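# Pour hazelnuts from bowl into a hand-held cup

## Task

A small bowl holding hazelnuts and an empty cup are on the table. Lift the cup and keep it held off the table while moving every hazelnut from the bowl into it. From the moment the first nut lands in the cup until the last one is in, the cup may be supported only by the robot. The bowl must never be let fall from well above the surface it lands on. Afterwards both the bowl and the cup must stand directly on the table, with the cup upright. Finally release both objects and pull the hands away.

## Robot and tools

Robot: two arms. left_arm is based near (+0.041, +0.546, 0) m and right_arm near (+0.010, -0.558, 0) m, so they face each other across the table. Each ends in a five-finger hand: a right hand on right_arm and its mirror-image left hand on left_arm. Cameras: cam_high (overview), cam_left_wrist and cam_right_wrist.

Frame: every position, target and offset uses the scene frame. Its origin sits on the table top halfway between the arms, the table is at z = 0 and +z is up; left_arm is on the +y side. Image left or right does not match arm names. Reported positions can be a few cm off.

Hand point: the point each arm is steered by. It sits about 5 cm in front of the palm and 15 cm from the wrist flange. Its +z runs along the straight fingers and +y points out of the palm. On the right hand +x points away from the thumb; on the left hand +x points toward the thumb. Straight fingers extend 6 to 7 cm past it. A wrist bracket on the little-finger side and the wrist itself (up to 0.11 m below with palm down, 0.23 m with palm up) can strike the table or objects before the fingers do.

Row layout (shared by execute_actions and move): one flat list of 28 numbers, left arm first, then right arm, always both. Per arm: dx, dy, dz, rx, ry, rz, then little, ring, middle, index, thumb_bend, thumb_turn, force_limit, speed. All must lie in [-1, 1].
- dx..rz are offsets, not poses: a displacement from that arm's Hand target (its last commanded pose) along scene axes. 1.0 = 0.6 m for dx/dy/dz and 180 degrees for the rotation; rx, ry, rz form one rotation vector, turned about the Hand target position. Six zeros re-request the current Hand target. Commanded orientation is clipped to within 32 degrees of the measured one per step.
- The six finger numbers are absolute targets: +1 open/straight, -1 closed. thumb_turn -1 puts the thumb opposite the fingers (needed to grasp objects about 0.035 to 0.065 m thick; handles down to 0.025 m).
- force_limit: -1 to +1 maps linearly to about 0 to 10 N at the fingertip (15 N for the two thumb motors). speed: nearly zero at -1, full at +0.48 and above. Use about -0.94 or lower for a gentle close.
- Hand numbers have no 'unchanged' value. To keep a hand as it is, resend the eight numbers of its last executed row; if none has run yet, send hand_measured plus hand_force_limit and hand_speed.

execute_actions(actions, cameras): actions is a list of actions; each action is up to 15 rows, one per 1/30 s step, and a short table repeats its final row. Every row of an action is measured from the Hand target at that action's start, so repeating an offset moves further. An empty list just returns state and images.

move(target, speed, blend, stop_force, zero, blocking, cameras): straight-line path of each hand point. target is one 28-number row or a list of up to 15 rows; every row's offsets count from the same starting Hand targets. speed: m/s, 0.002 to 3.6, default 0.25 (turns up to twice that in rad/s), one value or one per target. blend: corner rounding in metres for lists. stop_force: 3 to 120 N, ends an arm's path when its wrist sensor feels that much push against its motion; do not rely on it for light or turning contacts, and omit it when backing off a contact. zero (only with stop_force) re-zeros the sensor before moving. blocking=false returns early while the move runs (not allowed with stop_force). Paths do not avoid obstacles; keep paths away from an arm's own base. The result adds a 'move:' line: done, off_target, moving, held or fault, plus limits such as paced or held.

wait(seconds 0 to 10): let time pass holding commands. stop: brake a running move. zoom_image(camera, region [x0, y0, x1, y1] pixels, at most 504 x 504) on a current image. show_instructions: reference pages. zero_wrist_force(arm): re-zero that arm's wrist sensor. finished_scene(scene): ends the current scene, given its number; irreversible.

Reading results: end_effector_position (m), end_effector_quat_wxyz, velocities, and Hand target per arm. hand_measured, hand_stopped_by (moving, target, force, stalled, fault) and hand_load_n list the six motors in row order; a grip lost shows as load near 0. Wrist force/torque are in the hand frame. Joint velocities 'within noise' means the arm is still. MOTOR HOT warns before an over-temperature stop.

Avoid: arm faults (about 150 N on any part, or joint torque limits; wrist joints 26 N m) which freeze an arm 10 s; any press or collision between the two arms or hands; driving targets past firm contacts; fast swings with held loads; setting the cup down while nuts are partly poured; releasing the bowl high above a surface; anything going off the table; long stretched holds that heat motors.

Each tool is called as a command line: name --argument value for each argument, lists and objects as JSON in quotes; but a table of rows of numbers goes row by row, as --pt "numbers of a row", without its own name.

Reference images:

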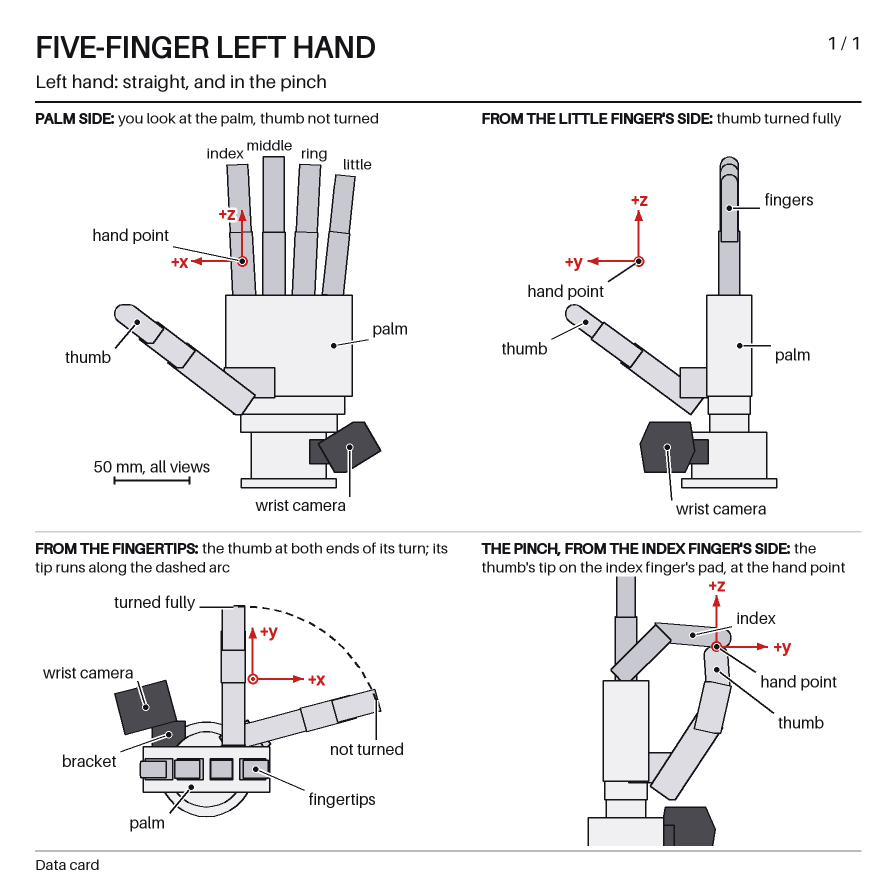

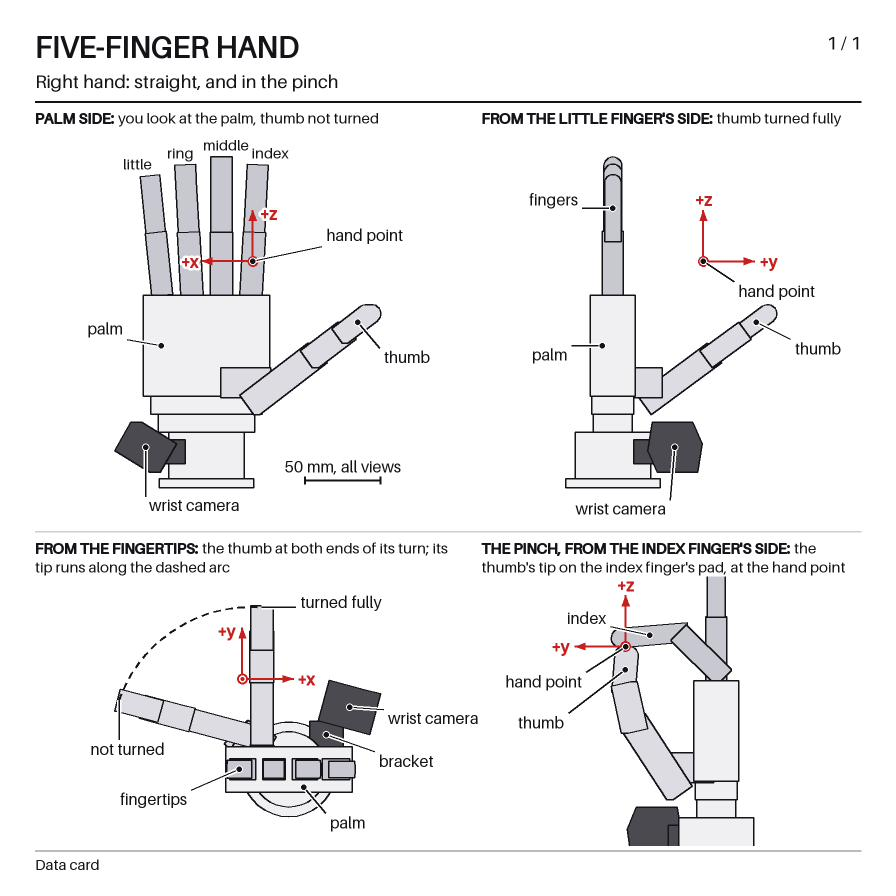

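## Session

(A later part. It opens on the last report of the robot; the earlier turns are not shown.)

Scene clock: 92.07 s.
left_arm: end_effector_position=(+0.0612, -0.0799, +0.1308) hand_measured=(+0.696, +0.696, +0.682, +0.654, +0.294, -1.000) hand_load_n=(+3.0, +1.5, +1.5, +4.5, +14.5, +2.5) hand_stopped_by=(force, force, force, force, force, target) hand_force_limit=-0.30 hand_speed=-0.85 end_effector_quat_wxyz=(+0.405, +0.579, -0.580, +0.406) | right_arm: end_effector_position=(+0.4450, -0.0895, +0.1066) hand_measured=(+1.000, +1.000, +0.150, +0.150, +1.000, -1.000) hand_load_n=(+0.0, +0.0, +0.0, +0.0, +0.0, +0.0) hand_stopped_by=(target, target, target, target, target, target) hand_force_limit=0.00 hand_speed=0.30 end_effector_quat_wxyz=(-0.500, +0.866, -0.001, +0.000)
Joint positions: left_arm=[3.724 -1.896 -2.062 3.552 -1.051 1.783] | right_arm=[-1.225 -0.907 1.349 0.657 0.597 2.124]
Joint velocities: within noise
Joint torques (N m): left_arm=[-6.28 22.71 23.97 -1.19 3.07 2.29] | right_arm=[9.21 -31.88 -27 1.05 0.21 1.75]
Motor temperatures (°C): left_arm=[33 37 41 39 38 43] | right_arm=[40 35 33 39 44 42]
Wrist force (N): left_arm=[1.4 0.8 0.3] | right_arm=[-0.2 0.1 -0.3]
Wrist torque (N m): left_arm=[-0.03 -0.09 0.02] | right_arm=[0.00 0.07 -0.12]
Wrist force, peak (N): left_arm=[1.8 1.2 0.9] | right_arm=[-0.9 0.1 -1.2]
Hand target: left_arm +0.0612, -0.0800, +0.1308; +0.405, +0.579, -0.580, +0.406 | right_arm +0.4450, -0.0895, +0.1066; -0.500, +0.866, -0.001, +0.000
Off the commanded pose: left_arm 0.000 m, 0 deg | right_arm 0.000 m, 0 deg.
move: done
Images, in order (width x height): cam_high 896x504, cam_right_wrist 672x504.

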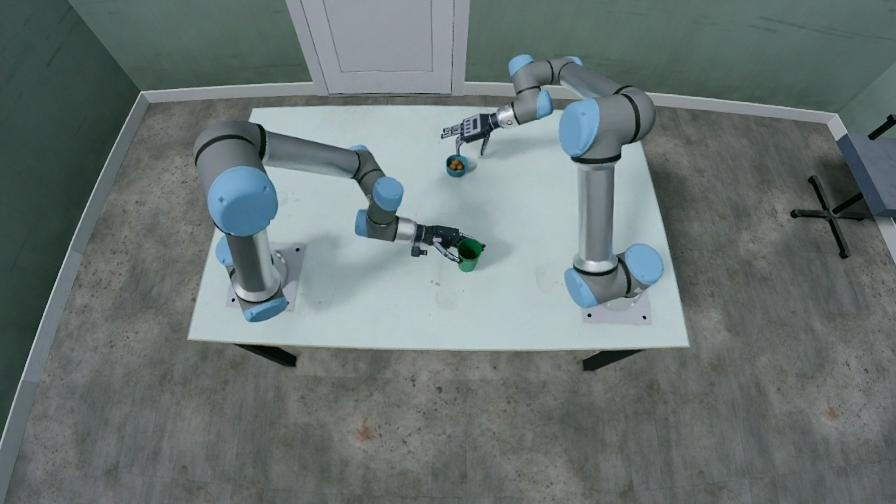

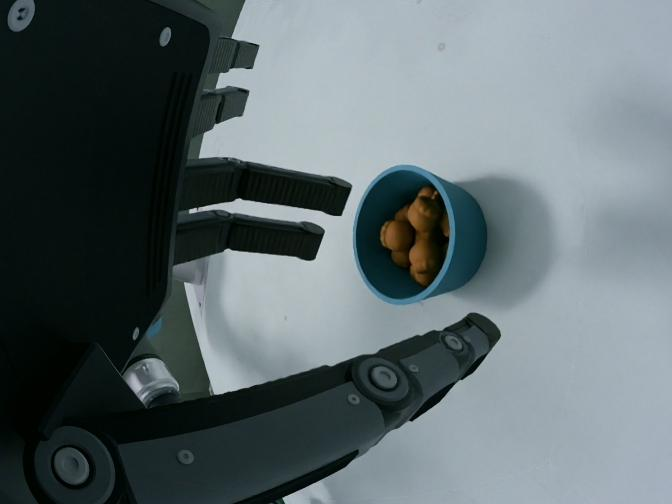

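move --target '[0,0,0,0,0,0,-0.5,-0.5,-0.5,-0.5,-0.5,-1,-0.3,-0.85,0,0,-0.0667,0,0,0,1,1,0.15,0.15,1,-1,0,0.3]' --cameras '[]'

move --target '[0,0,0,0,0,0,-0.5,-0.5,-0.5,-0.5,-0.5,-1,-0.3,-0.85,0,0,-0.0377,0,0,0,1,1,0.15,0.15,1,-1,0,0.3]' --speed 0.02 --stop_force 3 --cameras '["cam_high","cam_right_wrist"]'

zoom_image --camera "cam_high" --region '[400, 110, 520, 210]'

Scene clock: 100.57 s.
left_arm: end_effector_position=(+0.0612, -0.0800, +0.1308) hand_measured=(+0.696, +0.696, +0.682, +0.654, +0.294, -1.000) hand_load_n=(+3.0, +1.5, +1.5, +4.5, +14.5, +2.5) hand_stopped_by=(force, force, force, force, force, target) hand_force_limit=-0.30 hand_speed=-0.85 end_effector_quat_wxyz=(+0.405, +0.579, -0.580, +0.406) | right_arm: end_effector_position=(+0.4450, -0.0895, +0.0667) hand_measured=(+1.000, +1.000, +0.150, +0.150, +1.000, -1.000) hand_load_n=(+0.0, +0.0, +0.0, +0.0, +0.0, +0.0) hand_stopped_by=(target, target, target, target, target, target) hand_force_limit=0.00 hand_speed=0.30 end_effector_quat_wxyz=(-0.500, +0.866, -0.001, +0.000)
Joint positions: left_arm=[3.724 -1.896 -2.062 3.551 -1.051 1.783] | right_arm=[-1.225 -0.862 1.385 0.576 0.597 2.124]
Joint velocities: within noise
Joint torques (N m): left_arm=[-6.82 23.24 22.29 -0.87 3.14 2.21] | right_arm=[-7.66 -35.28 -4.58 1.04 -1.7 1.69]
Motor temperatures (°C): left_arm=[33 37 41 39 38 43] | right_arm=[40 35 33 39 44 42]
Wrist force (N): left_arm=[1.0 0.8 0.2] | right_arm=[-0.4 0.1 -0.5]
Wrist torque (N m): left_arm=[-0.03 -0.04 0.00] | right_arm=[0.01 0.11 -0.13]
Wrist force, peak (N): left_arm=[1.5 1.2 0.5] | right_arm=[-0.6 0.3 -1.0]
Hand target: left_arm +0.0612, -0.0800, +0.1308; +0.405, +0.579, -0.580, +0.406 | right_arm +0.4450, -0.0895, +0.0666; -0.500, +0.866, -0.001, +0.000
Off the commanded pose: left_arm 0.000 m, 0 deg | right_arm 0.000 m, 0 deg.
move: done
No camera images: "cameras" was empty.

Scene clock: 102.83 s.
left_arm: end_effector_position=(+0.0612, -0.0800, +0.1308) hand_measured=(+0.696, +0.696, +0.682, +0.654, +0.294, -1.000) hand_load_n=(+3.0, +1.5, +1.5, +5.0, +15.0, +2.5) hand_stopped_by=(force, force, force, force, force, target) hand_force_limit=-0.30 hand_speed=-0.85 end_effector_quat_wxyz=(+0.405, +0.579, -0.580, +0.406) | right_arm: end_effector_position=(+0.4450, -0.0895, +0.0474) hand_measured=(+1.000, +1.000, +0.150, +0.150, +1.000, -1.000) hand_load_n=(-0.5, +0.0, -0.5, +1.0, +0.0, +0.0) hand_stopped_by=(target, target, target, target, target, target) hand_force_limit=0.00 hand_speed=0.30 end_effector_quat_wxyz=(-0.500, +0.866, -0.001, +0.000)
Joint positions: left_arm=[3.724 -1.896 -2.062 3.551 -1.051 1.783] | right_arm=[-1.225 -0.839 1.399 0.539 0.597 2.124]
Joint velocities: within noise
Joint torques (N m): left_arm=[-6.14 23.01 23.22 -0.9 2.98 2.14] | right_arm=[-5.75 -60.04 -27.52 3.37 -1.01 -1]
Motor temperatures (°C): left_arm=[33 37 41 39 38 43] | right_arm=[40 35 33 39 44 42]
Wrist force (N): left_arm=[1.3 0.9 0.3] | right_arm=[-0.8 -0.5 -0.7]
Wrist torque (N m): left_arm=[-0.02 -0.08 0.02] | right_arm=[0.09 0.11 -0.11]
Wrist force, peak (N): left_arm=[1.4 1.2 0.3] | right_arm=[1.8 -10.6 -8.1]
Hand target: left_arm +0.0612, -0.0800, +0.1308; +0.405, +0.579, -0.580, +0.406 | right_arm +0.4450, -0.0895, +0.0474; -0.500, +0.866, -0.001, +0.000 (not the last commanded pose)
Off the commanded pose: left_arm 0.000 m, 0 deg | right_arm 0.003 m, 0 deg.
move: contact (right_arm)
Images, in order (width x height): cam_high 896x504, cam_right_wrist 672x504.

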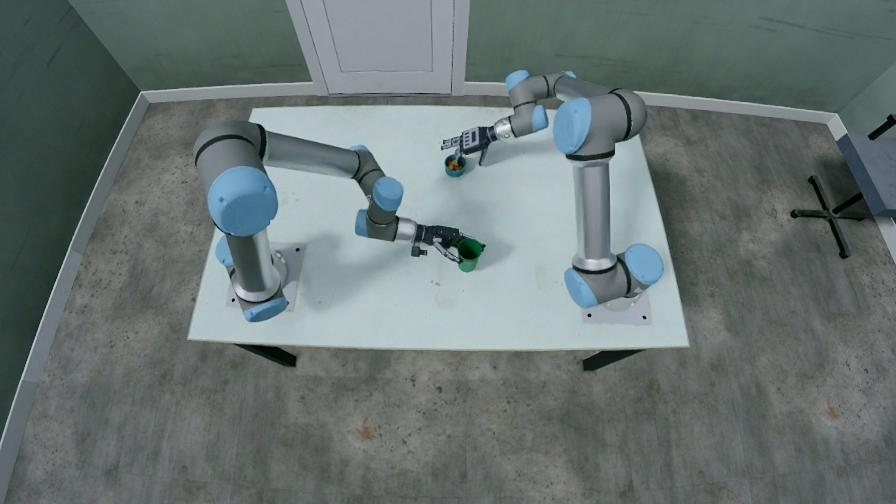

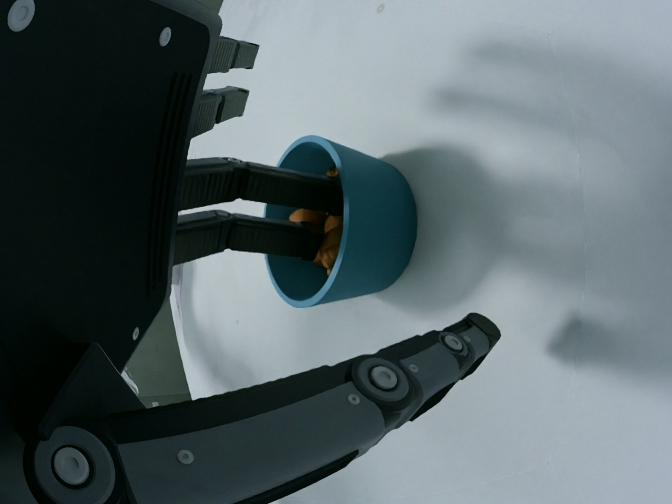

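Scaled by 4.200 from the camera's 896x504 image, which has a finer 1280x720 frame.

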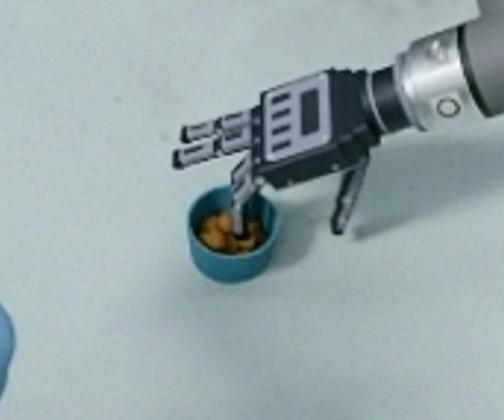

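move --target '[0,0,0,0,0,0,-0.5,-0.5,-0.5,-0.5,-0.5,-1,-0.3,-0.85,0,0,0.003,0,0,0,1,1,-0.2,-0.2,0.45,-1,-0.2,-0.7]' --cameras '[]'

move --target '[0,0,0,0,0,0,-0.5,-0.5,-0.5,-0.5,-0.5,-1,-0.3,-0.85,0,0,0,0,0,0,1,1,-0.2,-0.2,-0.2,-1,-0.5,-0.85]' --cameras '["cam_high","cam_right_wrist"]'

zoom_image --camera "cam_high" --region '[400, 110, 520, 210]'

Scene clock: 108.87 s.
left_arm: end_effector_position=(+0.0612, -0.0800, +0.1308) hand_measured=(+0.696, +0.696, +0.682, +0.654, +0.294, -1.000) hand_load_n=(+3.0, +1.5, +1.5, +5.0, +15.0, +2.5) hand_stopped_by=(force, force, force, force, force, target) hand_force_limit=-0.30 hand_speed=-0.85 end_effector_quat_wxyz=(+0.405, +0.579, -0.580, +0.406) | right_arm: end_effector_position=(+0.4450, -0.0895, +0.0492) hand_measured=(+1.000, +1.000, -0.200, -0.200, +0.450, -1.000) hand_load_n=(+0.0, +0.0, +0.0, +0.0, +0.0, +0.0) hand_stopped_by=(target, target, target, target, target, target) hand_force_limit=-0.20 hand_speed=-0.70 end_effector_quat_wxyz=(-0.500, +0.866, -0.001, +0.000)
Joint positions: left_arm=[3.724 -1.896 -2.062 3.551 -1.051 1.783] | right_arm=[-1.225 -0.841 1.398 0.542 0.597 2.124]
Joint velocities: within noise
Joint torques (N m): left_arm=[-5.37 23.39 22.68 -0.6 3.03 2.21] | right_arm=[-6.02 -60.24 -27.81 3.51 -0.82 -0.52]
Motor temperatures (°C): left_arm=[33 37 41 39 38 43] | right_arm=[40 35 33 39 44 42]
Wrist force (N): left_arm=[1.1 1.0 0.5] | right_arm=[-0.5 0.5 -0.6]
Wrist torque (N m): left_arm=[-0.03 -0.05 0.00] | right_arm=[0.08 0.12 -0.12]
Wrist force, peak (N): left_arm=[1.4 1.1 0.6] | right_arm=[-1.1 -0.6 -1.3]
Hand target: left_arm +0.0612, -0.0800, +0.1308; +0.405, +0.579, -0.580, +0.406 | right_arm +0.4450, -0.0895, +0.0492; -0.500, +0.866, -0.001, +0.000
Off the commanded pose: left_arm 0.000 m, 0 deg | right_arm 0.000 m, 0 deg.
move: done
No camera images: "cameras" was empty.

Scene clock: 109.87 s.
left_arm: end_effector_position=(+0.0612, -0.0800, +0.1308) hand_measured=(+0.696, +0.696, +0.682, +0.654, +0.294, -1.000) hand_load_n=(+3.0, +1.5, +1.5, +5.0, +15.0, +2.5) hand_stopped_by=(force, force, force, force, force, target) hand_force_limit=-0.30 hand_speed=-0.85 end_effector_quat_wxyz=(+0.405, +0.579, -0.580, +0.406) | right_arm: end_effector_position=(+0.4450, -0.0895, +0.0492) hand_measured=(+1.000, +1.000, -0.200, -0.200, +0.296, -1.000) hand_load_n=(+0.0, +0.0, +2.0, +1.5, +4.5, +0.5) hand_stopped_by=(target, target, target, target, force, target) hand_force_limit=-0.50 hand_speed=-0.85 end_effector_quat_wxyz=(-0.500, +0.866, -0.001, +0.000)
Joint positions: left_arm=[3.724 -1.896 -2.062 3.551 -1.051 1.783] | right_arm=[-1.225 -0.841 1.398 0.542 0.597 2.124]
Joint velocities: within noise
Joint torques (N m): left_arm=[-5.23 22.84 22.56 -0.49 3.08 2.13] | right_arm=[-6.25 -60.18 -26.51 3.49 -0.08 -0.51]
Motor temperatures (°C): left_arm=[33 37 41 39 38 43] | right_arm=[40 35 33 39 44 42]
Wrist force (N): left_arm=[1.3 1.1 0.5] | right_arm=[-0.6 0.1 -0.4]
Wrist torque (N m): left_arm=[0.00 -0.08 0.00] | right_arm=[0.05 0.12 -0.12]
Wrist force, peak (N): left_arm=[1.4 1.2 0.4] | right_arm=[-0.4 0.6 -0.8]
Hand target: left_arm +0.0612, -0.0800, +0.1308; +0.405, +0.579, -0.580, +0.406 | right_arm +0.4450, -0.0895, +0.0492; -0.500, +0.866, -0.001, +0.000
Off the commanded pose: left_arm 0.000 m, 0 deg | right_arm 0.000 m, 0 deg.
move: done
Images, in order (width x height): cam_high 896x504, cam_right_wrist 672x504.

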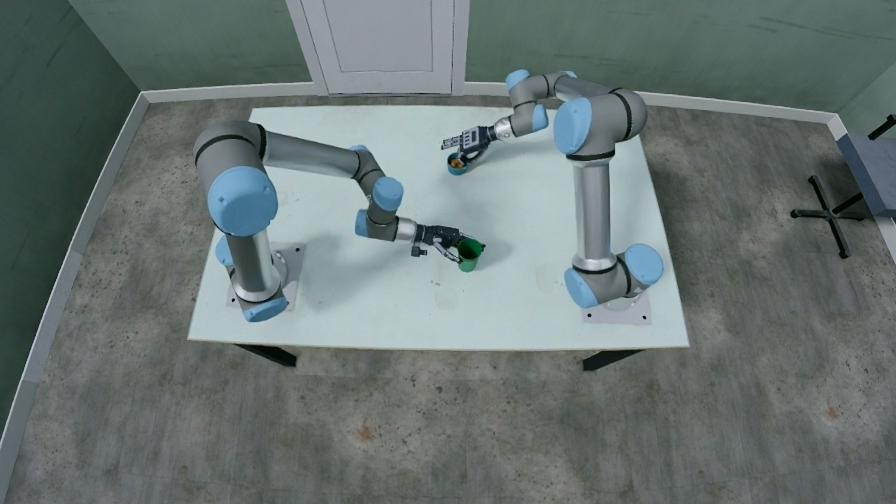

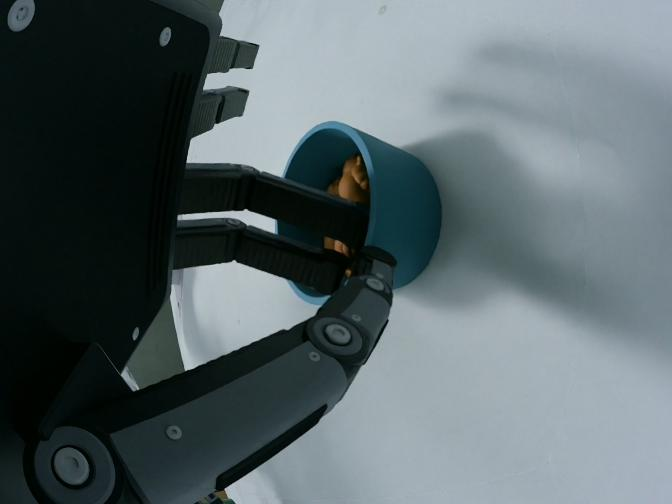

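Scaled by 4.200 from the camera's 896x504 image, which has a finer 1280x720 frame.

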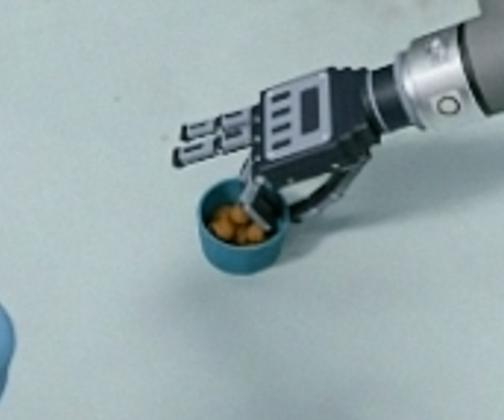

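move --target '[0,0,0,0,0,0,-0.5,-0.5,-0.5,-0.5,-0.5,-1,-0.3,-0.85,0,0,0,0,0,0,1,1,-0.8,-0.8,-0.3,-1,0.2,-0.88]' --cameras '[]'

move --target '[0,0,0,0,0,0,-0.5,-0.5,-0.5,-0.5,-0.5,-1,-0.3,-0.85,-0.05,-0.02,0.2,0,0,0,1,1,-0.8,-0.8,-0.3,-1,0.2,-0.88]' --speed 0.1 --cameras '["cam_high","cam_right_wrist"]'

zoom_image --camera "cam_high" --region '[400, 90, 520, 190]'

Scene clock: 115.37 s.
left_arm: end_effector_position=(+0.0612, -0.0800, +0.1308) hand_measured=(+0.696, +0.696, +0.682, +0.654, +0.294, -1.000) hand_load_n=(+3.0, +2.0, +1.5, +5.0, +15.0, +2.5) hand_stopped_by=(force, force, force, force, force, target) hand_force_limit=-0.30 hand_speed=-0.85 end_effector_quat_wxyz=(+0.405, +0.579, -0.580, +0.406) | right_arm: end_effector_position=(+0.4450, -0.0895, +0.0492) hand_measured=(+1.000, +1.000, -0.218, -0.242, +0.290, -1.000) hand_load_n=(+0.0, -0.5, +9.5, +5.5, +12.0, +0.0) hand_stopped_by=(target, target, force, force, force, target) hand_force_limit=0.20 hand_speed=-0.88 end_effector_quat_wxyz=(-0.500, +0.866, -0.001, +0.000)
Joint positions: left_arm=[3.724 -1.896 -2.062 3.551 -1.051 1.783] | right_arm=[-1.225 -0.841 1.398 0.542 0.597 2.124]
Joint velocities: within noise
Joint torques (N m): left_arm=[-4.78 24.06 22.25 -0.34 2.86 2.17] | right_arm=[-5.95 -56.82 -22.63 3.06 0.17 -0.39]
Motor temperatures (°C): left_arm=[33 37 41 39 38 43] | right_arm=[40 35 33 39 44 42]
Wrist force (N): left_arm=[1.1 0.9 0.4] | right_arm=[-0.4 -2.6 -2.5]
Wrist torque (N m): left_arm=[-0.03 -0.04 -0.01] | right_arm=[0.04 0.09 -0.11]
Wrist force, peak (N): left_arm=[1.5 1.2 0.4] | right_arm=[-0.2 -3.0 -2.5]
Hand target: left_arm +0.0612, -0.0800, +0.1308; +0.405, +0.579, -0.580, +0.406 | right_arm +0.4450, -0.0895, +0.0492; -0.500, +0.866, -0.001, +0.000
Off the commanded pose: left_arm 0.000 m, 0 deg | right_arm 0.000 m, 0 deg.
move: done
No camera images: "cameras" was empty.

Scene clock: 117.17 s.
left_arm: end_effector_position=(+0.0612, -0.0800, +0.1308) hand_measured=(+0.696, +0.696, +0.682, +0.654, +0.294, -1.000) hand_load_n=(+2.5, +1.5, +1.5, +5.0, +15.0, +2.5) hand_stopped_by=(force, force, force, force, force, target) hand_force_limit=-0.30 hand_speed=-0.85 end_effector_quat_wxyz=(+0.405, +0.579, -0.580, +0.406) | right_arm: end_effector_position=(+0.4150, -0.1015, +0.1691) hand_measured=(+1.000, +1.000, -0.220, -0.242, +0.288, -1.000) hand_load_n=(+0.0, +0.0, +0.0, +0.5, +0.0, +0.0) hand_stopped_by=(target, target, force, force, force, target) hand_force_limit=0.20 hand_speed=-0.88 end_effector_quat_wxyz=(-0.500, +0.866, -0.001, +0.000)
Joint positions: left_arm=[3.724 -1.896 -2.062 3.551 -1.051 1.783] | right_arm=[-1.231 -1.037 1.394 0.749 0.595 2.115]
Joint velocities: within noise
Joint torques (N m): left_arm=[-4.14 23.82 21.9 -0.08 2.96 2.12] | right_arm=[-13.41 -56.72 -30 3.78 -2.42 -1.47]
Motor temperatures (°C): left_arm=[33 37 41 39 38 43] | right_arm=[40 35 33 39 44 42]
Wrist force (N): left_arm=[1.3 0.9 0.5] | right_arm=[-0.4 0.5 -0.5]
Wrist torque (N m): left_arm=[-0.04 -0.07 0.01] | right_arm=[0.09 0.10 -0.11]
Wrist force, peak (N): left_arm=[1.5 1.1 0.4] | right_arm=[-0.8 -2.8 -2.1]
Hand target: left_arm +0.0612, -0.0800, +0.1308; +0.405, +0.579, -0.580, +0.406 | right_arm +0.4150, -0.1015, +0.1692; -0.500, +0.866, -0.001, +0.000
Off the commanded pose: left_arm 0.000 m, 0 deg | right_arm 0.000 m, 0 deg.
move: done
Images, in order (width x height): cam_high 896x504, cam_right_wrist 672x504.

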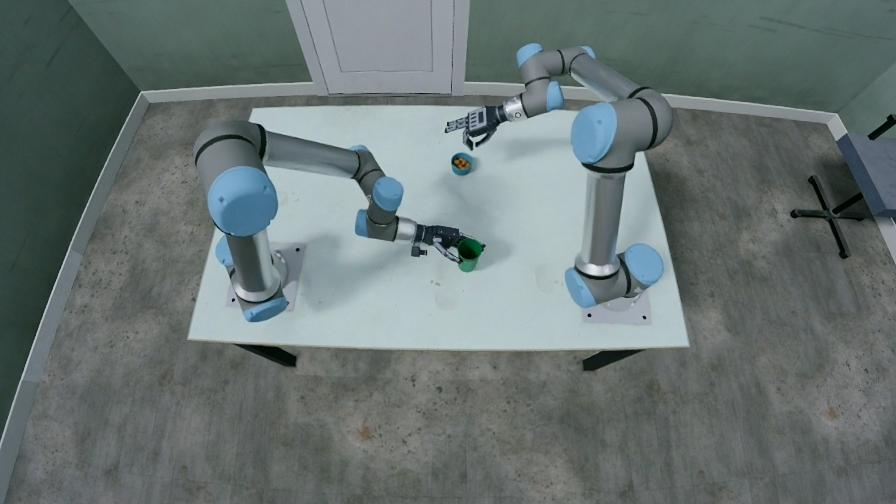

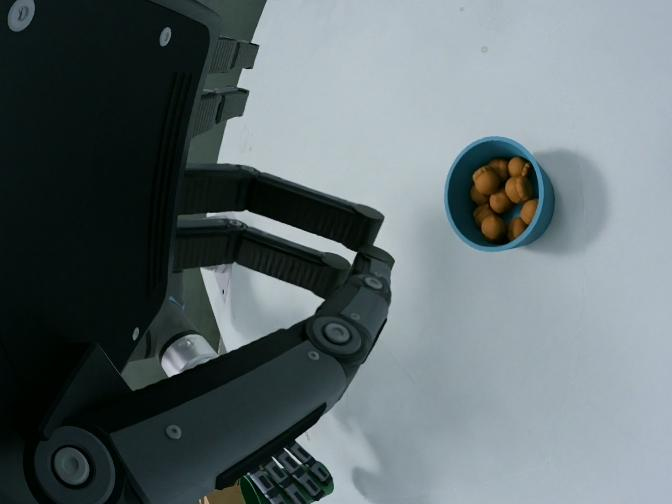

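Scaled by 4.200 from the camera's 896x504 image, which has a finer 1280x720 frame.

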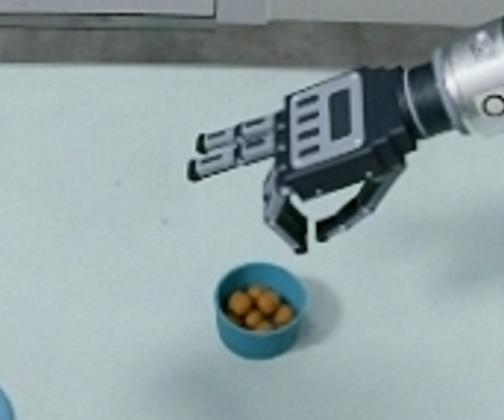

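move --pt "0 0 0 0 0 0 -0.5 -0.5 -0.5 -0.5 -0.5 -1 -0.3 -0.85 0.055 -0.011 -0.06 0 0 0 1 1 -0.05 -0.05 1 -1 0.2 0.3" --pt "0 0 0 0 0 0 -0.5 -0.5 -0.5 -0.5 -0.5 -1 -0.3 -0.85 0.055 -0.011 -0.17 0 0 0 1 1 -0.05 -0.05 1 -1 0.2 0.3" --cameras '[]'

move --target '[0,0,0,0,0,0,-0.5,-0.5,-0.5,-0.5,-0.5,-1,-0.3,-0.85,0,0,-0.044,0,0,0,1,1,-0.05,-0.05,1,-1,0.2,0.3]' --speed 0.02 --stop_force 4 --cameras '["cam_high","cam_right_wrist"]'

zoom_image --camera "cam_high" --region '[400, 110, 520, 210]'

Scene clock: 132.23 s.
left_arm: end_effector_position=(+0.0612, -0.0800, +0.1308) hand_measured=(+0.696, +0.696, +0.682, +0.654, +0.294, -1.000) hand_load_n=(+3.0, +1.5, +1.5, +5.0, +15.0, +2.5) hand_stopped_by=(force, force, force, force, force, target) hand_force_limit=-0.30 hand_speed=-0.85 end_effector_quat_wxyz=(+0.405, +0.579, -0.580, +0.406) | right_arm: end_effector_position=(+0.4479, -0.1081, +0.0674) hand_measured=(+1.000, +1.000, -0.050, -0.050, +1.000, -1.000) hand_load_n=(+0.0, +0.0, +0.0, -0.5, -0.5, +0.0) hand_stopped_by=(target, target, target, target, target, target) hand_force_limit=0.20 hand_speed=0.30 end_effector_quat_wxyz=(-0.500, +0.866, -0.001, +0.000)
Joint positions: left_arm=[3.724 -1.896 -2.062 3.551 -1.051 1.783] | right_arm=[-1.261 -0.868 1.406 0.609 0.582 2.066]
Joint velocities: within noise
Joint torques (N m): left_arm=[-3.85 23.95 21.94 0.04 2.86 2.16] | right_arm=[9.76 -31 -5.58 0.27 -0.05 1.72]
Motor temperatures (°C): left_arm=[33 37 41 39 38 43] | right_arm=[40 35 33 39 44 42]
Wrist force (N): left_arm=[1.1 0.7 0.4] | right_arm=[-0.6 0.5 -0.4]
Wrist torque (N m): left_arm=[-0.05 -0.05 0.00] | right_arm=[0.05 0.11 -0.13]
Wrist force, peak (N): left_arm=[1.5 1.2 0.5] | right_arm=[-1.2 -0.4 -0.7]
Hand target: left_arm +0.0612, -0.0800, +0.1308; +0.405, +0.579, -0.580, +0.406 | right_arm +0.4480, -0.1081, +0.0672; -0.500, +0.866, -0.001, +0.000
Off the commanded pose: left_arm 0.000 m, 0 deg | right_arm 0.000 m, 0 deg.
move: done
No camera images: "cameras" was empty.

Scene clock: 134.77 s.
left_arm: end_effector_position=(+0.0612, -0.0800, +0.1308) hand_measured=(+0.696, +0.696, +0.682, +0.654, +0.294, -1.000) hand_load_n=(+2.5, +1.5, +1.5, +4.5, +14.5, +2.5) hand_stopped_by=(force, force, force, force, force, target) hand_force_limit=-0.30 hand_speed=-0.85 end_effector_quat_wxyz=(+0.405, +0.579, -0.580, +0.406) | right_arm: end_effector_position=(+0.4479, -0.1081, +0.0425) hand_measured=(+1.000, +1.000, -0.050, -0.050, +1.000, -1.000) hand_load_n=(+0.0, +0.0, -1.0, +0.0, +0.0, +0.0) hand_stopped_by=(target, target, target, target, target, target) hand_force_limit=0.20 hand_speed=0.30 end_effector_quat_wxyz=(-0.500, +0.866, -0.001, +0.000)
Joint positions: left_arm=[3.724 -1.896 -2.062 3.551 -1.051 1.783] | right_arm=[-1.261 -0.837 1.423 0.561 0.582 2.066]
Joint velocities: within noise
Joint torques (N m): left_arm=[-3.73 24.12 21.54 0.14 3.01 2.15] | right_arm=[8.59 -58.25 -26.49 3.56 0.06 -0.99]
Motor temperatures (°C): left_arm=[33 37 41 39 38 43] | right_arm=[40 35 33 39 44 42]
Wrist force (N): left_arm=[1.0 1.1 0.5] | right_arm=[-0.3 -2.1 -2.1]
Wrist torque (N m): left_arm=[-0.01 -0.04 -0.01] | right_arm=[0.11 0.14 -0.16]
Wrist force, peak (N): left_arm=[1.4 1.2 0.2] | right_arm=[0.2 -6.4 -4.3]
Hand target: left_arm +0.0612, -0.0800, +0.1308; +0.405, +0.579, -0.580, +0.406 | right_arm +0.4479, -0.1081, +0.0425; -0.500, +0.866, -0.001, +0.000 (not the last commanded pose)
Off the commanded pose: left_arm 0.000 m, 0 deg | right_arm 0.002 m, 0 deg.
move: contact (right_arm)
Images, in order (width x height): cam_high 896x504, cam_right_wrist 672x504.

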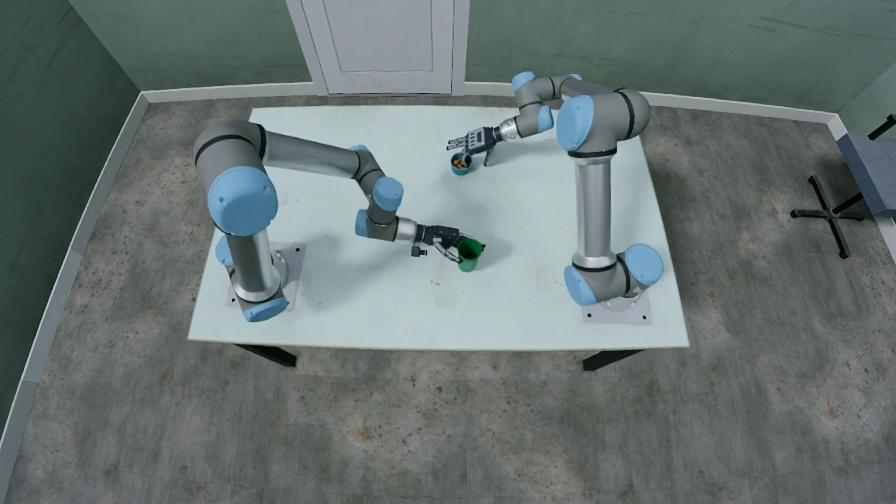

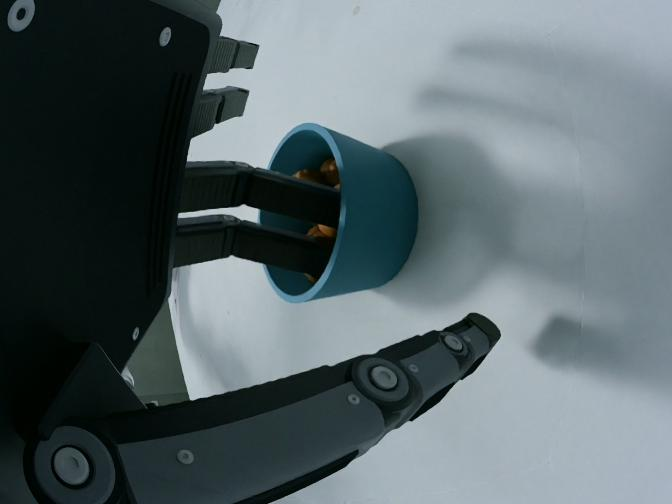

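Scaled by 4.200 from the camera's 896x504 image, which has a finer 1280x720 frame.

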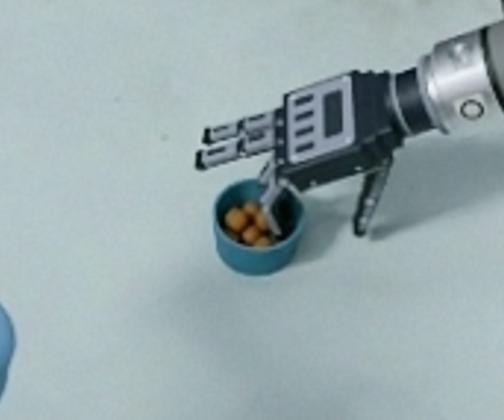

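move --target '[0,0,0,0,0,0,-0.5,-0.5,-0.5,-0.5,-0.5,-1,-0.3,-0.85,0,0,-0.007,0,0,0,1,1,-0.05,-0.05,1,-1,0.2,0.3]' --speed 0.01 --stop_force 5 --cameras '[]'

move --target '[0,0,0,0,0,0,-0.5,-0.5,-0.5,-0.5,-0.5,-1,-0.3,-0.85,0,0,0,0,0,0,1,1,-0.05,-0.05,0.5,-1,-0.2,-0.6]' --cameras '[]'

move --target '[0,0,0,0,0,0,-0.5,-0.5,-0.5,-0.5,-0.5,-1,-0.3,-0.85,0,0,0,0,0,0,1,1,-0.2,-0.2,-0.2,-1,-0.5,-0.85]' --cameras '[]'

move --target '[0,0,0,0,0,0,-0.5,-0.5,-0.5,-0.5,-0.5,-1,-0.3,-0.85,0,0,0,0,0,0,1,1,-0.8,-0.8,-0.3,-1,0.3,-0.88]' --cameras '["cam_right_wrist","cam_high"]'

zoom_image --camera "cam_high" --region '[400, 110, 520, 210]'

Scene clock: 143.73 s.
left_arm: end_effector_position=(+0.0612, -0.0800, +0.1308) hand_measured=(+0.696, +0.696, +0.682, +0.654, +0.294, -1.000) hand_load_n=(+2.5, +1.5, +1.5, +5.0, +15.0, +2.5) hand_stopped_by=(force, force, force, force, force, target) hand_force_limit=-0.30 hand_speed=-0.85 end_effector_quat_wxyz=(+0.405, +0.579, -0.580, +0.406) | right_arm: end_effector_position=(+0.4481, -0.1081, +0.0420) hand_measured=(+1.000, +1.000, -0.050, -0.050, +1.000, -1.000) hand_load_n=(+0.0, +0.0, -2.0, +0.0, -0.5, +0.0) hand_stopped_by=(target, target, target, target, target, target) hand_force_limit=0.20 hand_speed=0.30 end_effector_quat_wxyz=(-0.500, +0.866, -0.001, +0.001)
Joint positions: left_arm=[3.724 -1.896 -2.062 3.551 -1.051 1.783] | right_arm=[-1.261 -0.836 1.423 0.559 0.582 2.066]
Joint velocities: within noise
Joint torques (N m): left_arm=[-3.37 24.65 20.9 0.5 2.78 2.12] | right_arm=[8.93 -55.66 -25.25 3.43 0.05 -1.2]
Motor temperatures (°C): left_arm=[33 37 41 39 38 43] | right_arm=[40 35 33 39 44 42]
Wrist force (N): left_arm=[1.3 1.1 0.2] | right_arm=[0.3 -6.3 -3.9]
Wrist torque (N m): left_arm=[0.01 -0.08 0.00] | right_arm=[0.11 0.19 -0.24]
Wrist force, peak (N): left_arm=[1.5 1.0 0.6] | right_arm=[0.8 -9.9 -5.9]
Hand target: left_arm +0.0612, -0.0800, +0.1308; +0.405, +0.579, -0.580, +0.406 | right_arm +0.4481, -0.1081, +0.0420; -0.500, +0.866, -0.001, +0.001 (not the last commanded pose)
Off the commanded pose: left_arm 0.000 m, 0 deg | right_arm 0.004 m, 0 deg.
move: contact (right_arm)
No camera images: "cameras" was empty.

Scene clock: 144.90 s.
left_arm: end_effector_position=(+0.0612, -0.0800, +0.1308) hand_measured=(+0.696, +0.696, +0.682, +0.654, +0.294, -1.000) hand_load_n=(+3.0, +1.5, +1.5, +5.0, +15.0, +2.5) hand_stopped_by=(force, force, force, force, force, target) hand_force_limit=-0.30 hand_speed=-0.85 end_effector_quat_wxyz=(+0.405, +0.579, -0.580, +0.406) | right_arm: end_effector_position=(+0.4481, -0.1081, +0.0420) hand_measured=(+1.000, +1.000, -0.050, -0.050, +0.500, -1.000) hand_load_n=(+0.0, +0.0, -2.0, +0.0, +0.0, +0.0) hand_stopped_by=(target, target, target, target, target, target) hand_force_limit=-0.20 hand_speed=-0.60 end_effector_quat_wxyz=(-0.500, +0.866, -0.001, +0.001)
Joint positions: left_arm=[3.724 -1.896 -2.062 3.551 -1.051 1.783] | right_arm=[-1.261 -0.836 1.423 0.559 0.582 2.066]
Joint velocities: within noise
Joint torques (N m): left_arm=[-3.08 24.5 20.57 0.52 2.89 2.08] | right_arm=[8.7 -55.53 -23.57 3.3 0.07 -1.03]
Motor temperatures (°C): left_arm=[33 37 41 39 38 43] | right_arm=[40 35 33 39 44 42]
Wrist force (N): left_arm=[1.4 0.9 0.4] | right_arm=[0.2 -6.3 -4.2]
Wrist torque (N m): left_arm=[-0.02 -0.09 0.01] | right_arm=[0.13 0.21 -0.25]
Wrist force, peak (N): left_arm=[1.5 1.1 0.6] | right_arm=[0.1 -6.7 -4.3]
Hand target: left_arm +0.0612, -0.0800, +0.1308; +0.405, +0.579, -0.580, +0.406 | right_arm +0.4481, -0.1081, +0.0420; -0.500, +0.866, -0.001, +0.001
Off the commanded pose: left_arm 0.000 m, 0 deg | right_arm 0.000 m, 0 deg.
move: done
No camera images: "cameras" was empty.

Scene clock: 146.07 s.
left_arm: end_effector_position=(+0.0612, -0.0800, +0.1308) hand_measured=(+0.696, +0.696, +0.682, +0.654, +0.294, -1.000) hand_load_n=(+2.5, +1.5, +1.5, +5.0, +15.0, +2.5) hand_stopped_by=(force, force, force, force, force, target) hand_force_limit=-0.30 hand_speed=-0.85 end_effector_quat_wxyz=(+0.405, +0.579, -0.580, +0.406) | right_arm: end_effector_position=(+0.4481, -0.1081, +0.0420) hand_measured=(+1.000, +1.000, -0.200, -0.200, +0.310, -1.000) hand_load_n=(+0.0, -0.5, +1.0, +1.0, +4.0, +0.5) hand_stopped_by=(target, target, target, target, force, target) hand_force_limit=-0.50 hand_speed=-0.85 end_effector_quat_wxyz=(-0.500, +0.866, -0.001, +0.001)
Joint positions: left_arm=[3.724 -1.896 -2.062 3.551 -1.051 1.783] | right_arm=[-1.261 -0.836 1.423 0.559 0.582 2.066]
Joint velocities: within noise
Joint torques (N m): left_arm=[-3.12 24.86 20.39 0.61 2.84 2.15] | right_arm=[8.71 -54.87 -22.17 3.19 0.11 -1.15]
Motor temperatures (°C): left_arm=[33 37 41 39 38 43] | right_arm=[40 35 33 39 44 42]
Wrist force (N): left_arm=[1.0 1.1 0.3] | right_arm=[-0.8 0.8 -0.2]
Wrist torque (N m): left_arm=[0.00 -0.03 -0.01] | right_arm=[0.08 0.13 -0.13]
Wrist force, peak (N): left_arm=[1.3 1.4 0.1] | right_arm=[0.1 -6.4 -4.1]
Hand target: left_arm +0.0612, -0.0800, +0.1308; +0.405, +0.579, -0.580, +0.406 | right_arm +0.4481, -0.1081, +0.0420; -0.500, +0.866, -0.001, +0.001
Off the commanded pose: left_arm 0.000 m, 0 deg | right_arm 0.000 m, 0 deg.
move: done
No camera images: "cameras" was empty.

Scene clock: 146.57 s.
left_arm: end_effector_position=(+0.0612, -0.0800, +0.1308) hand_measured=(+0.696, +0.696, +0.682, +0.654, +0.294, -1.000) hand_load_n=(+2.5, +1.5, +1.5, +5.0, +15.0, +2.5) hand_stopped_by=(force, force, force, force, force, target) hand_force_limit=-0.30 hand_speed=-0.85 end_effector_quat_wxyz=(+0.405, +0.579, -0.580, +0.406) | right_arm: end_effector_position=(+0.4481, -0.1081, +0.0420) hand_measured=(+1.000, +1.000, -0.218, -0.230, +0.304, -1.000) hand_load_n=(+0.0, +0.0, +10.0, +7.0, +10.5, +1.0) hand_stopped_by=(target, target, force, force, force, target) hand_force_limit=0.30 hand_speed=-0.88 end_effector_quat_wxyz=(-0.500, +0.866, -0.001, +0.001)
Joint positions: left_arm=[3.724 -1.896 -2.062 3.551 -1.051 1.783] | right_arm=[-1.261 -0.836 1.423 0.559 0.582 2.066]
Joint velocities: within noise
Joint torques (N m): left_arm=[-2.46 24.77 21.33 0.65 2.84 2.1] | right_arm=[8.4 -55.46 -21.95 3.16 0.09 -1.06]
Motor temperatures (°C): left_arm=[33 37 41 39 38 43] | right_arm=[40 35 33 39 44 42]
Wrist force (N): left_arm=[1.4 0.9 0.4] | right_arm=[-0.9 0.4 -0.3]
Wrist torque (N m): left_arm=[-0.02 -0.08 0.01] | right_arm=[0.00 0.13 -0.14]
Wrist force, peak (N): left_arm=[1.3 1.2 0.3] | right_arm=[-0.7 1.1 -0.4]
Hand target: left_arm +0.0612, -0.0800, +0.1308; +0.405, +0.579, -0.580, +0.406 | right_arm +0.4481, -0.1081, +0.0420; -0.500, +0.866, -0.001, +0.001
Off the commanded pose: left_arm 0.000 m, 0 deg | right_arm 0.000 m, 0 deg.
move: done
Images, in order (width x height): cam_high 896x504, cam_right_wrist 672x504.

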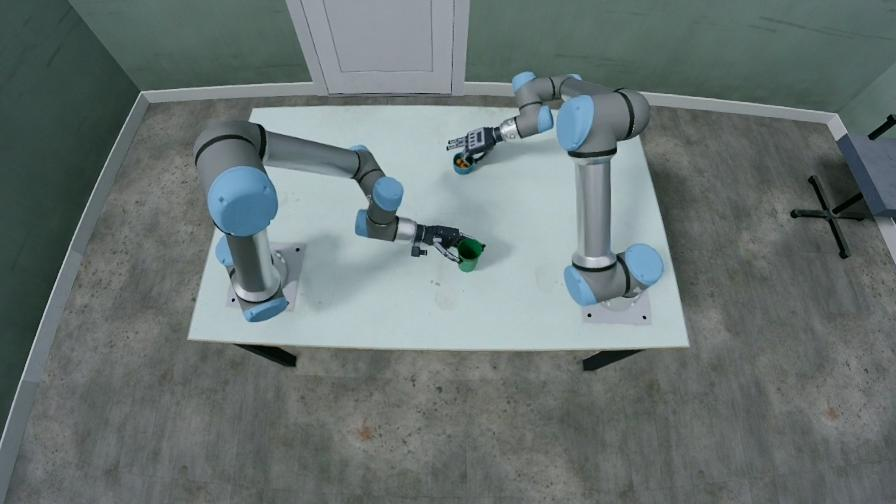

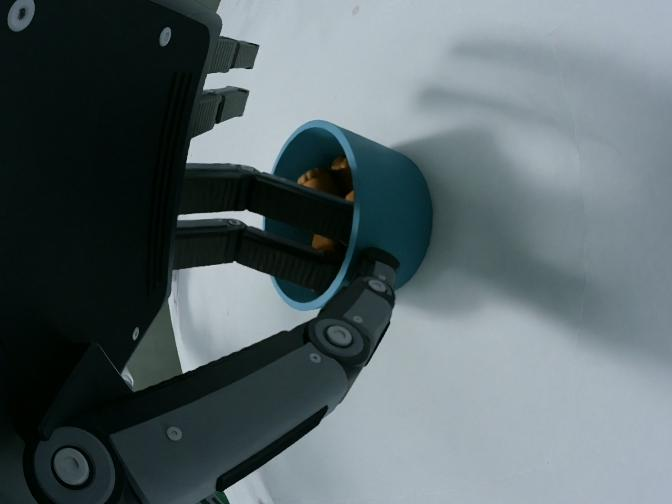

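Scaled by 4.200 from the camera's 896x504 image, which has a finer 1280x720 frame.

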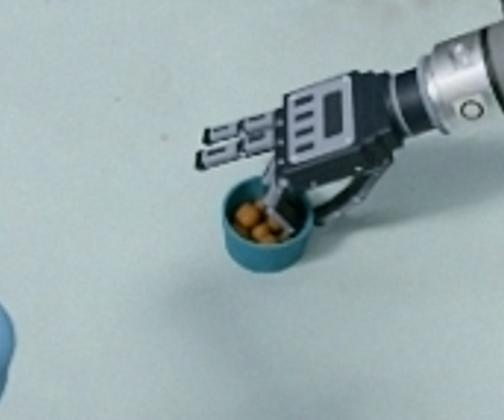

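Lift slowly a bit and check load.

move --target '[0,0,0,0,0,0,-0.5,-0.5,-0.5,-0.5,-0.5,-1,-0.3,-0.85,0,0,0.04,0,0,0,1,1,-0.8,-0.8,-0.3,-1,0.3,-0.88]' --speed 0.05 --cameras '["cam_right_wrist"]'

Scene clock: 151.87 s.
left_arm: end_effector_position=(+0.0612, -0.0800, +0.1308) hand_measured=(+0.696, +0.696, +0.682, +0.654, +0.294, -1.000) hand_load_n=(+2.5, +1.5, +1.5, +5.0, +15.0, +2.5) hand_stopped_by=(force, force, force, force, force, target) hand_force_limit=-0.30 hand_speed=-0.85 end_effector_quat_wxyz=(+0.405, +0.579, -0.580, +0.406) | right_arm: end_effector_position=(+0.4481, -0.1080, +0.0659) hand_measured=(+1.000, +1.000, -0.218, -0.230, +0.304, -1.000) hand_load_n=(+0.0, -0.5, +8.0, +6.0, +7.0, +1.0) hand_stopped_by=(target, target, force, force, force, target) hand_force_limit=0.30 hand_speed=-0.88 end_effector_quat_wxyz=(-0.500, +0.866, -0.001, +0.001)
Joint positions: left_arm=[3.724 -1.896 -2.062 3.551 -1.051 1.783] | right_arm=[-1.261 -0.866 1.407 0.606 0.582 2.066]
Joint velocities: within noise
Joint torques (N m): left_arm=[-2.17 25.28 20.64 0.92 2.81 2.04] | right_arm=[3.27 -60.59 -28 3.55 -0.57 -1.5]
Motor temperatures (°C): left_arm=[33 36 41 39 38 43] | right_arm=[40 35 33 39 44 42]
Wrist force (N): left_arm=[1.1 0.9 0.4] | right_arm=[-0.5 0.9 0.0]
Wrist torque (N m): left_arm=[-0.02 -0.04 0.00] | right_arm=[-0.01 0.10 -0.13]
Wrist force, peak (N): left_arm=[1.5 1.2 0.4] | right_arm=[-0.7 1.2 0.1]
Hand target: left_arm +0.0612, -0.0800, +0.1308; +0.405, +0.579, -0.580, +0.406 | right_arm +0.4481, -0.1081, +0.0660; -0.500, +0.866, -0.001, +0.001
Off the commanded pose: left_arm 0.000 m, 0 deg | right_arm 0.000 m, 0 deg.
move: done
Images, in order (width x height): cam_right_wrist 672x504.

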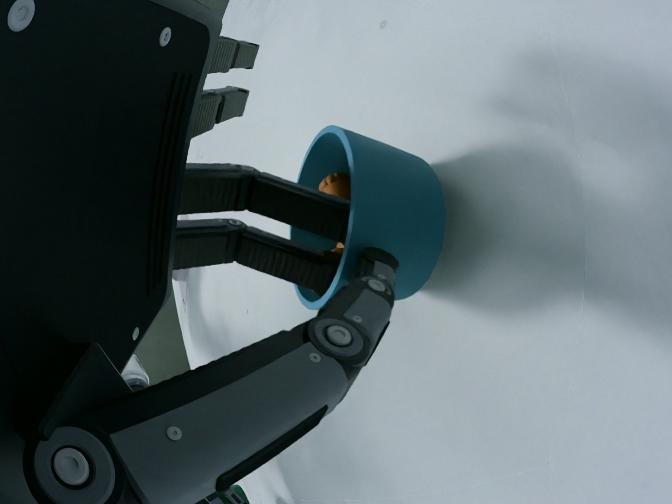

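move --target '[0,0,0,0,0,0,-0.5,-0.5,-0.5,-0.5,-0.5,-1,-0.3,-0.85,0,0,0.02,0.05,0,0,1,1,-0.9,-0.9,-0.4,-1,0.45,-0.88]' --speed 0.05 --cameras '["cam_right_wrist","cam_high"]'

zoom_image --camera "cam_high" --region '[400, 110, 520, 210]'

Scene clock: 157.93 s.
left_arm: end_effector_position=(+0.0612, -0.0800, +0.1308) hand_measured=(+0.696, +0.696, +0.682, +0.654, +0.294, -1.000) hand_load_n=(+3.0, +1.5, +1.5, +5.0, +15.0, +2.5) hand_stopped_by=(force, force, force, force, force, target) hand_force_limit=-0.30 hand_speed=-0.85 end_effector_quat_wxyz=(+0.405, +0.579, -0.580, +0.406) | right_arm: end_effector_position=(+0.4481, -0.1081, +0.0780) hand_measured=(+1.000, +1.000, -0.218, -0.240, +0.298, -1.000) hand_load_n=(+0.0, +0.0, +9.5, +8.0, +11.0, +0.5) hand_stopped_by=(target, target, force, force, force, target) hand_force_limit=0.45 hand_speed=-0.88 end_effector_quat_wxyz=(-0.566, +0.824, -0.001, +0.001)
Joint positions: left_arm=[3.724 -1.896 -2.062 3.551 -1.051 1.783] | right_arm=[-1.309 -0.884 1.475 0.472 0.424 2.119]
Joint velocities: within noise
Joint torques (N m): left_arm=[-0.54 25.48 19.54 1.21 2.86 2.09] | right_arm=[-13.4 -58.15 -6.89 0.53 -2.57 1.71]
Motor temperatures (°C): left_arm=[33 36 41 39 38 43] | right_arm=[40 35 33 39 44 42]
Wrist force (N): left_arm=[1.1 1.0 0.5] | right_arm=[-0.7 1.1 -0.4]
Wrist torque (N m): left_arm=[-0.01 -0.05 0.00] | right_arm=[0.05 0.15 -0.17]
Wrist force, peak (N): left_arm=[1.4 1.2 0.4] | right_arm=[-1.2 1.3 0.0]
Hand target: left_arm +0.0612, -0.0800, +0.1308; +0.405, +0.579, -0.580, +0.406 | right_arm +0.4481, -0.1081, +0.0780; -0.566, +0.824, -0.001, +0.001
Off the commanded pose: left_arm 0.000 m, 0 deg | right_arm 0.000 m, 0 deg.
move: done
Images, in order (width x height): cam_high 896x504, cam_right_wrist 672x504.

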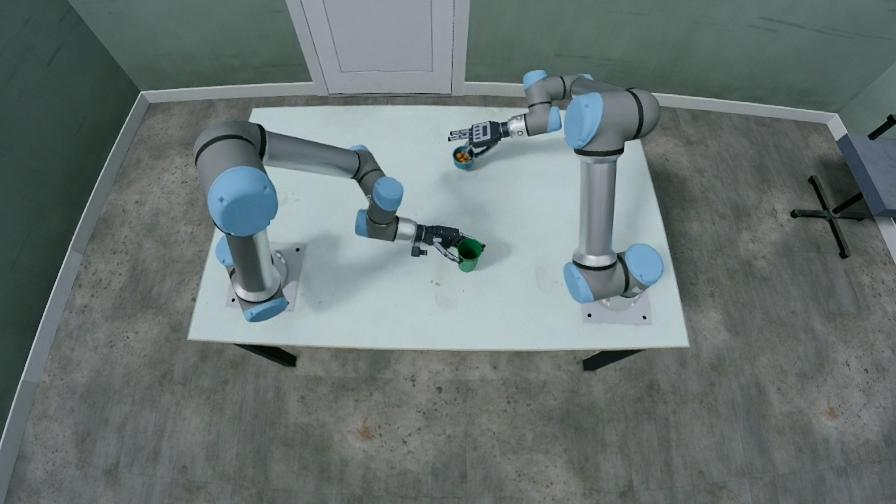

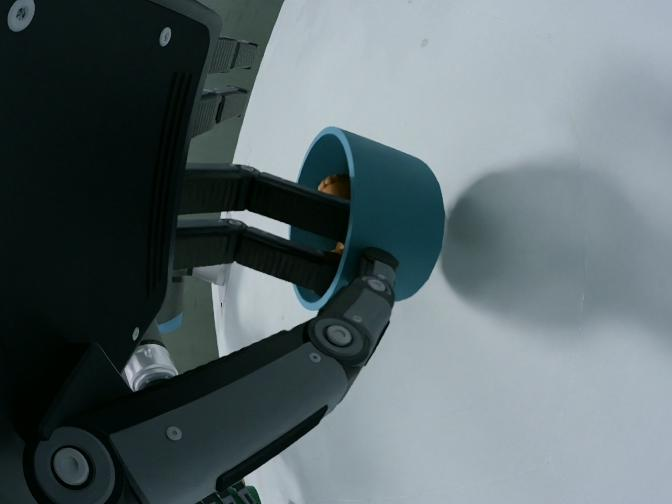

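Scaled by 4.200 from the camera's 896x504 image, which has a finer 1280x720 frame.

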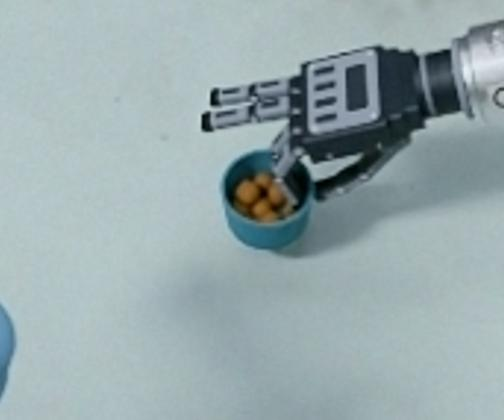

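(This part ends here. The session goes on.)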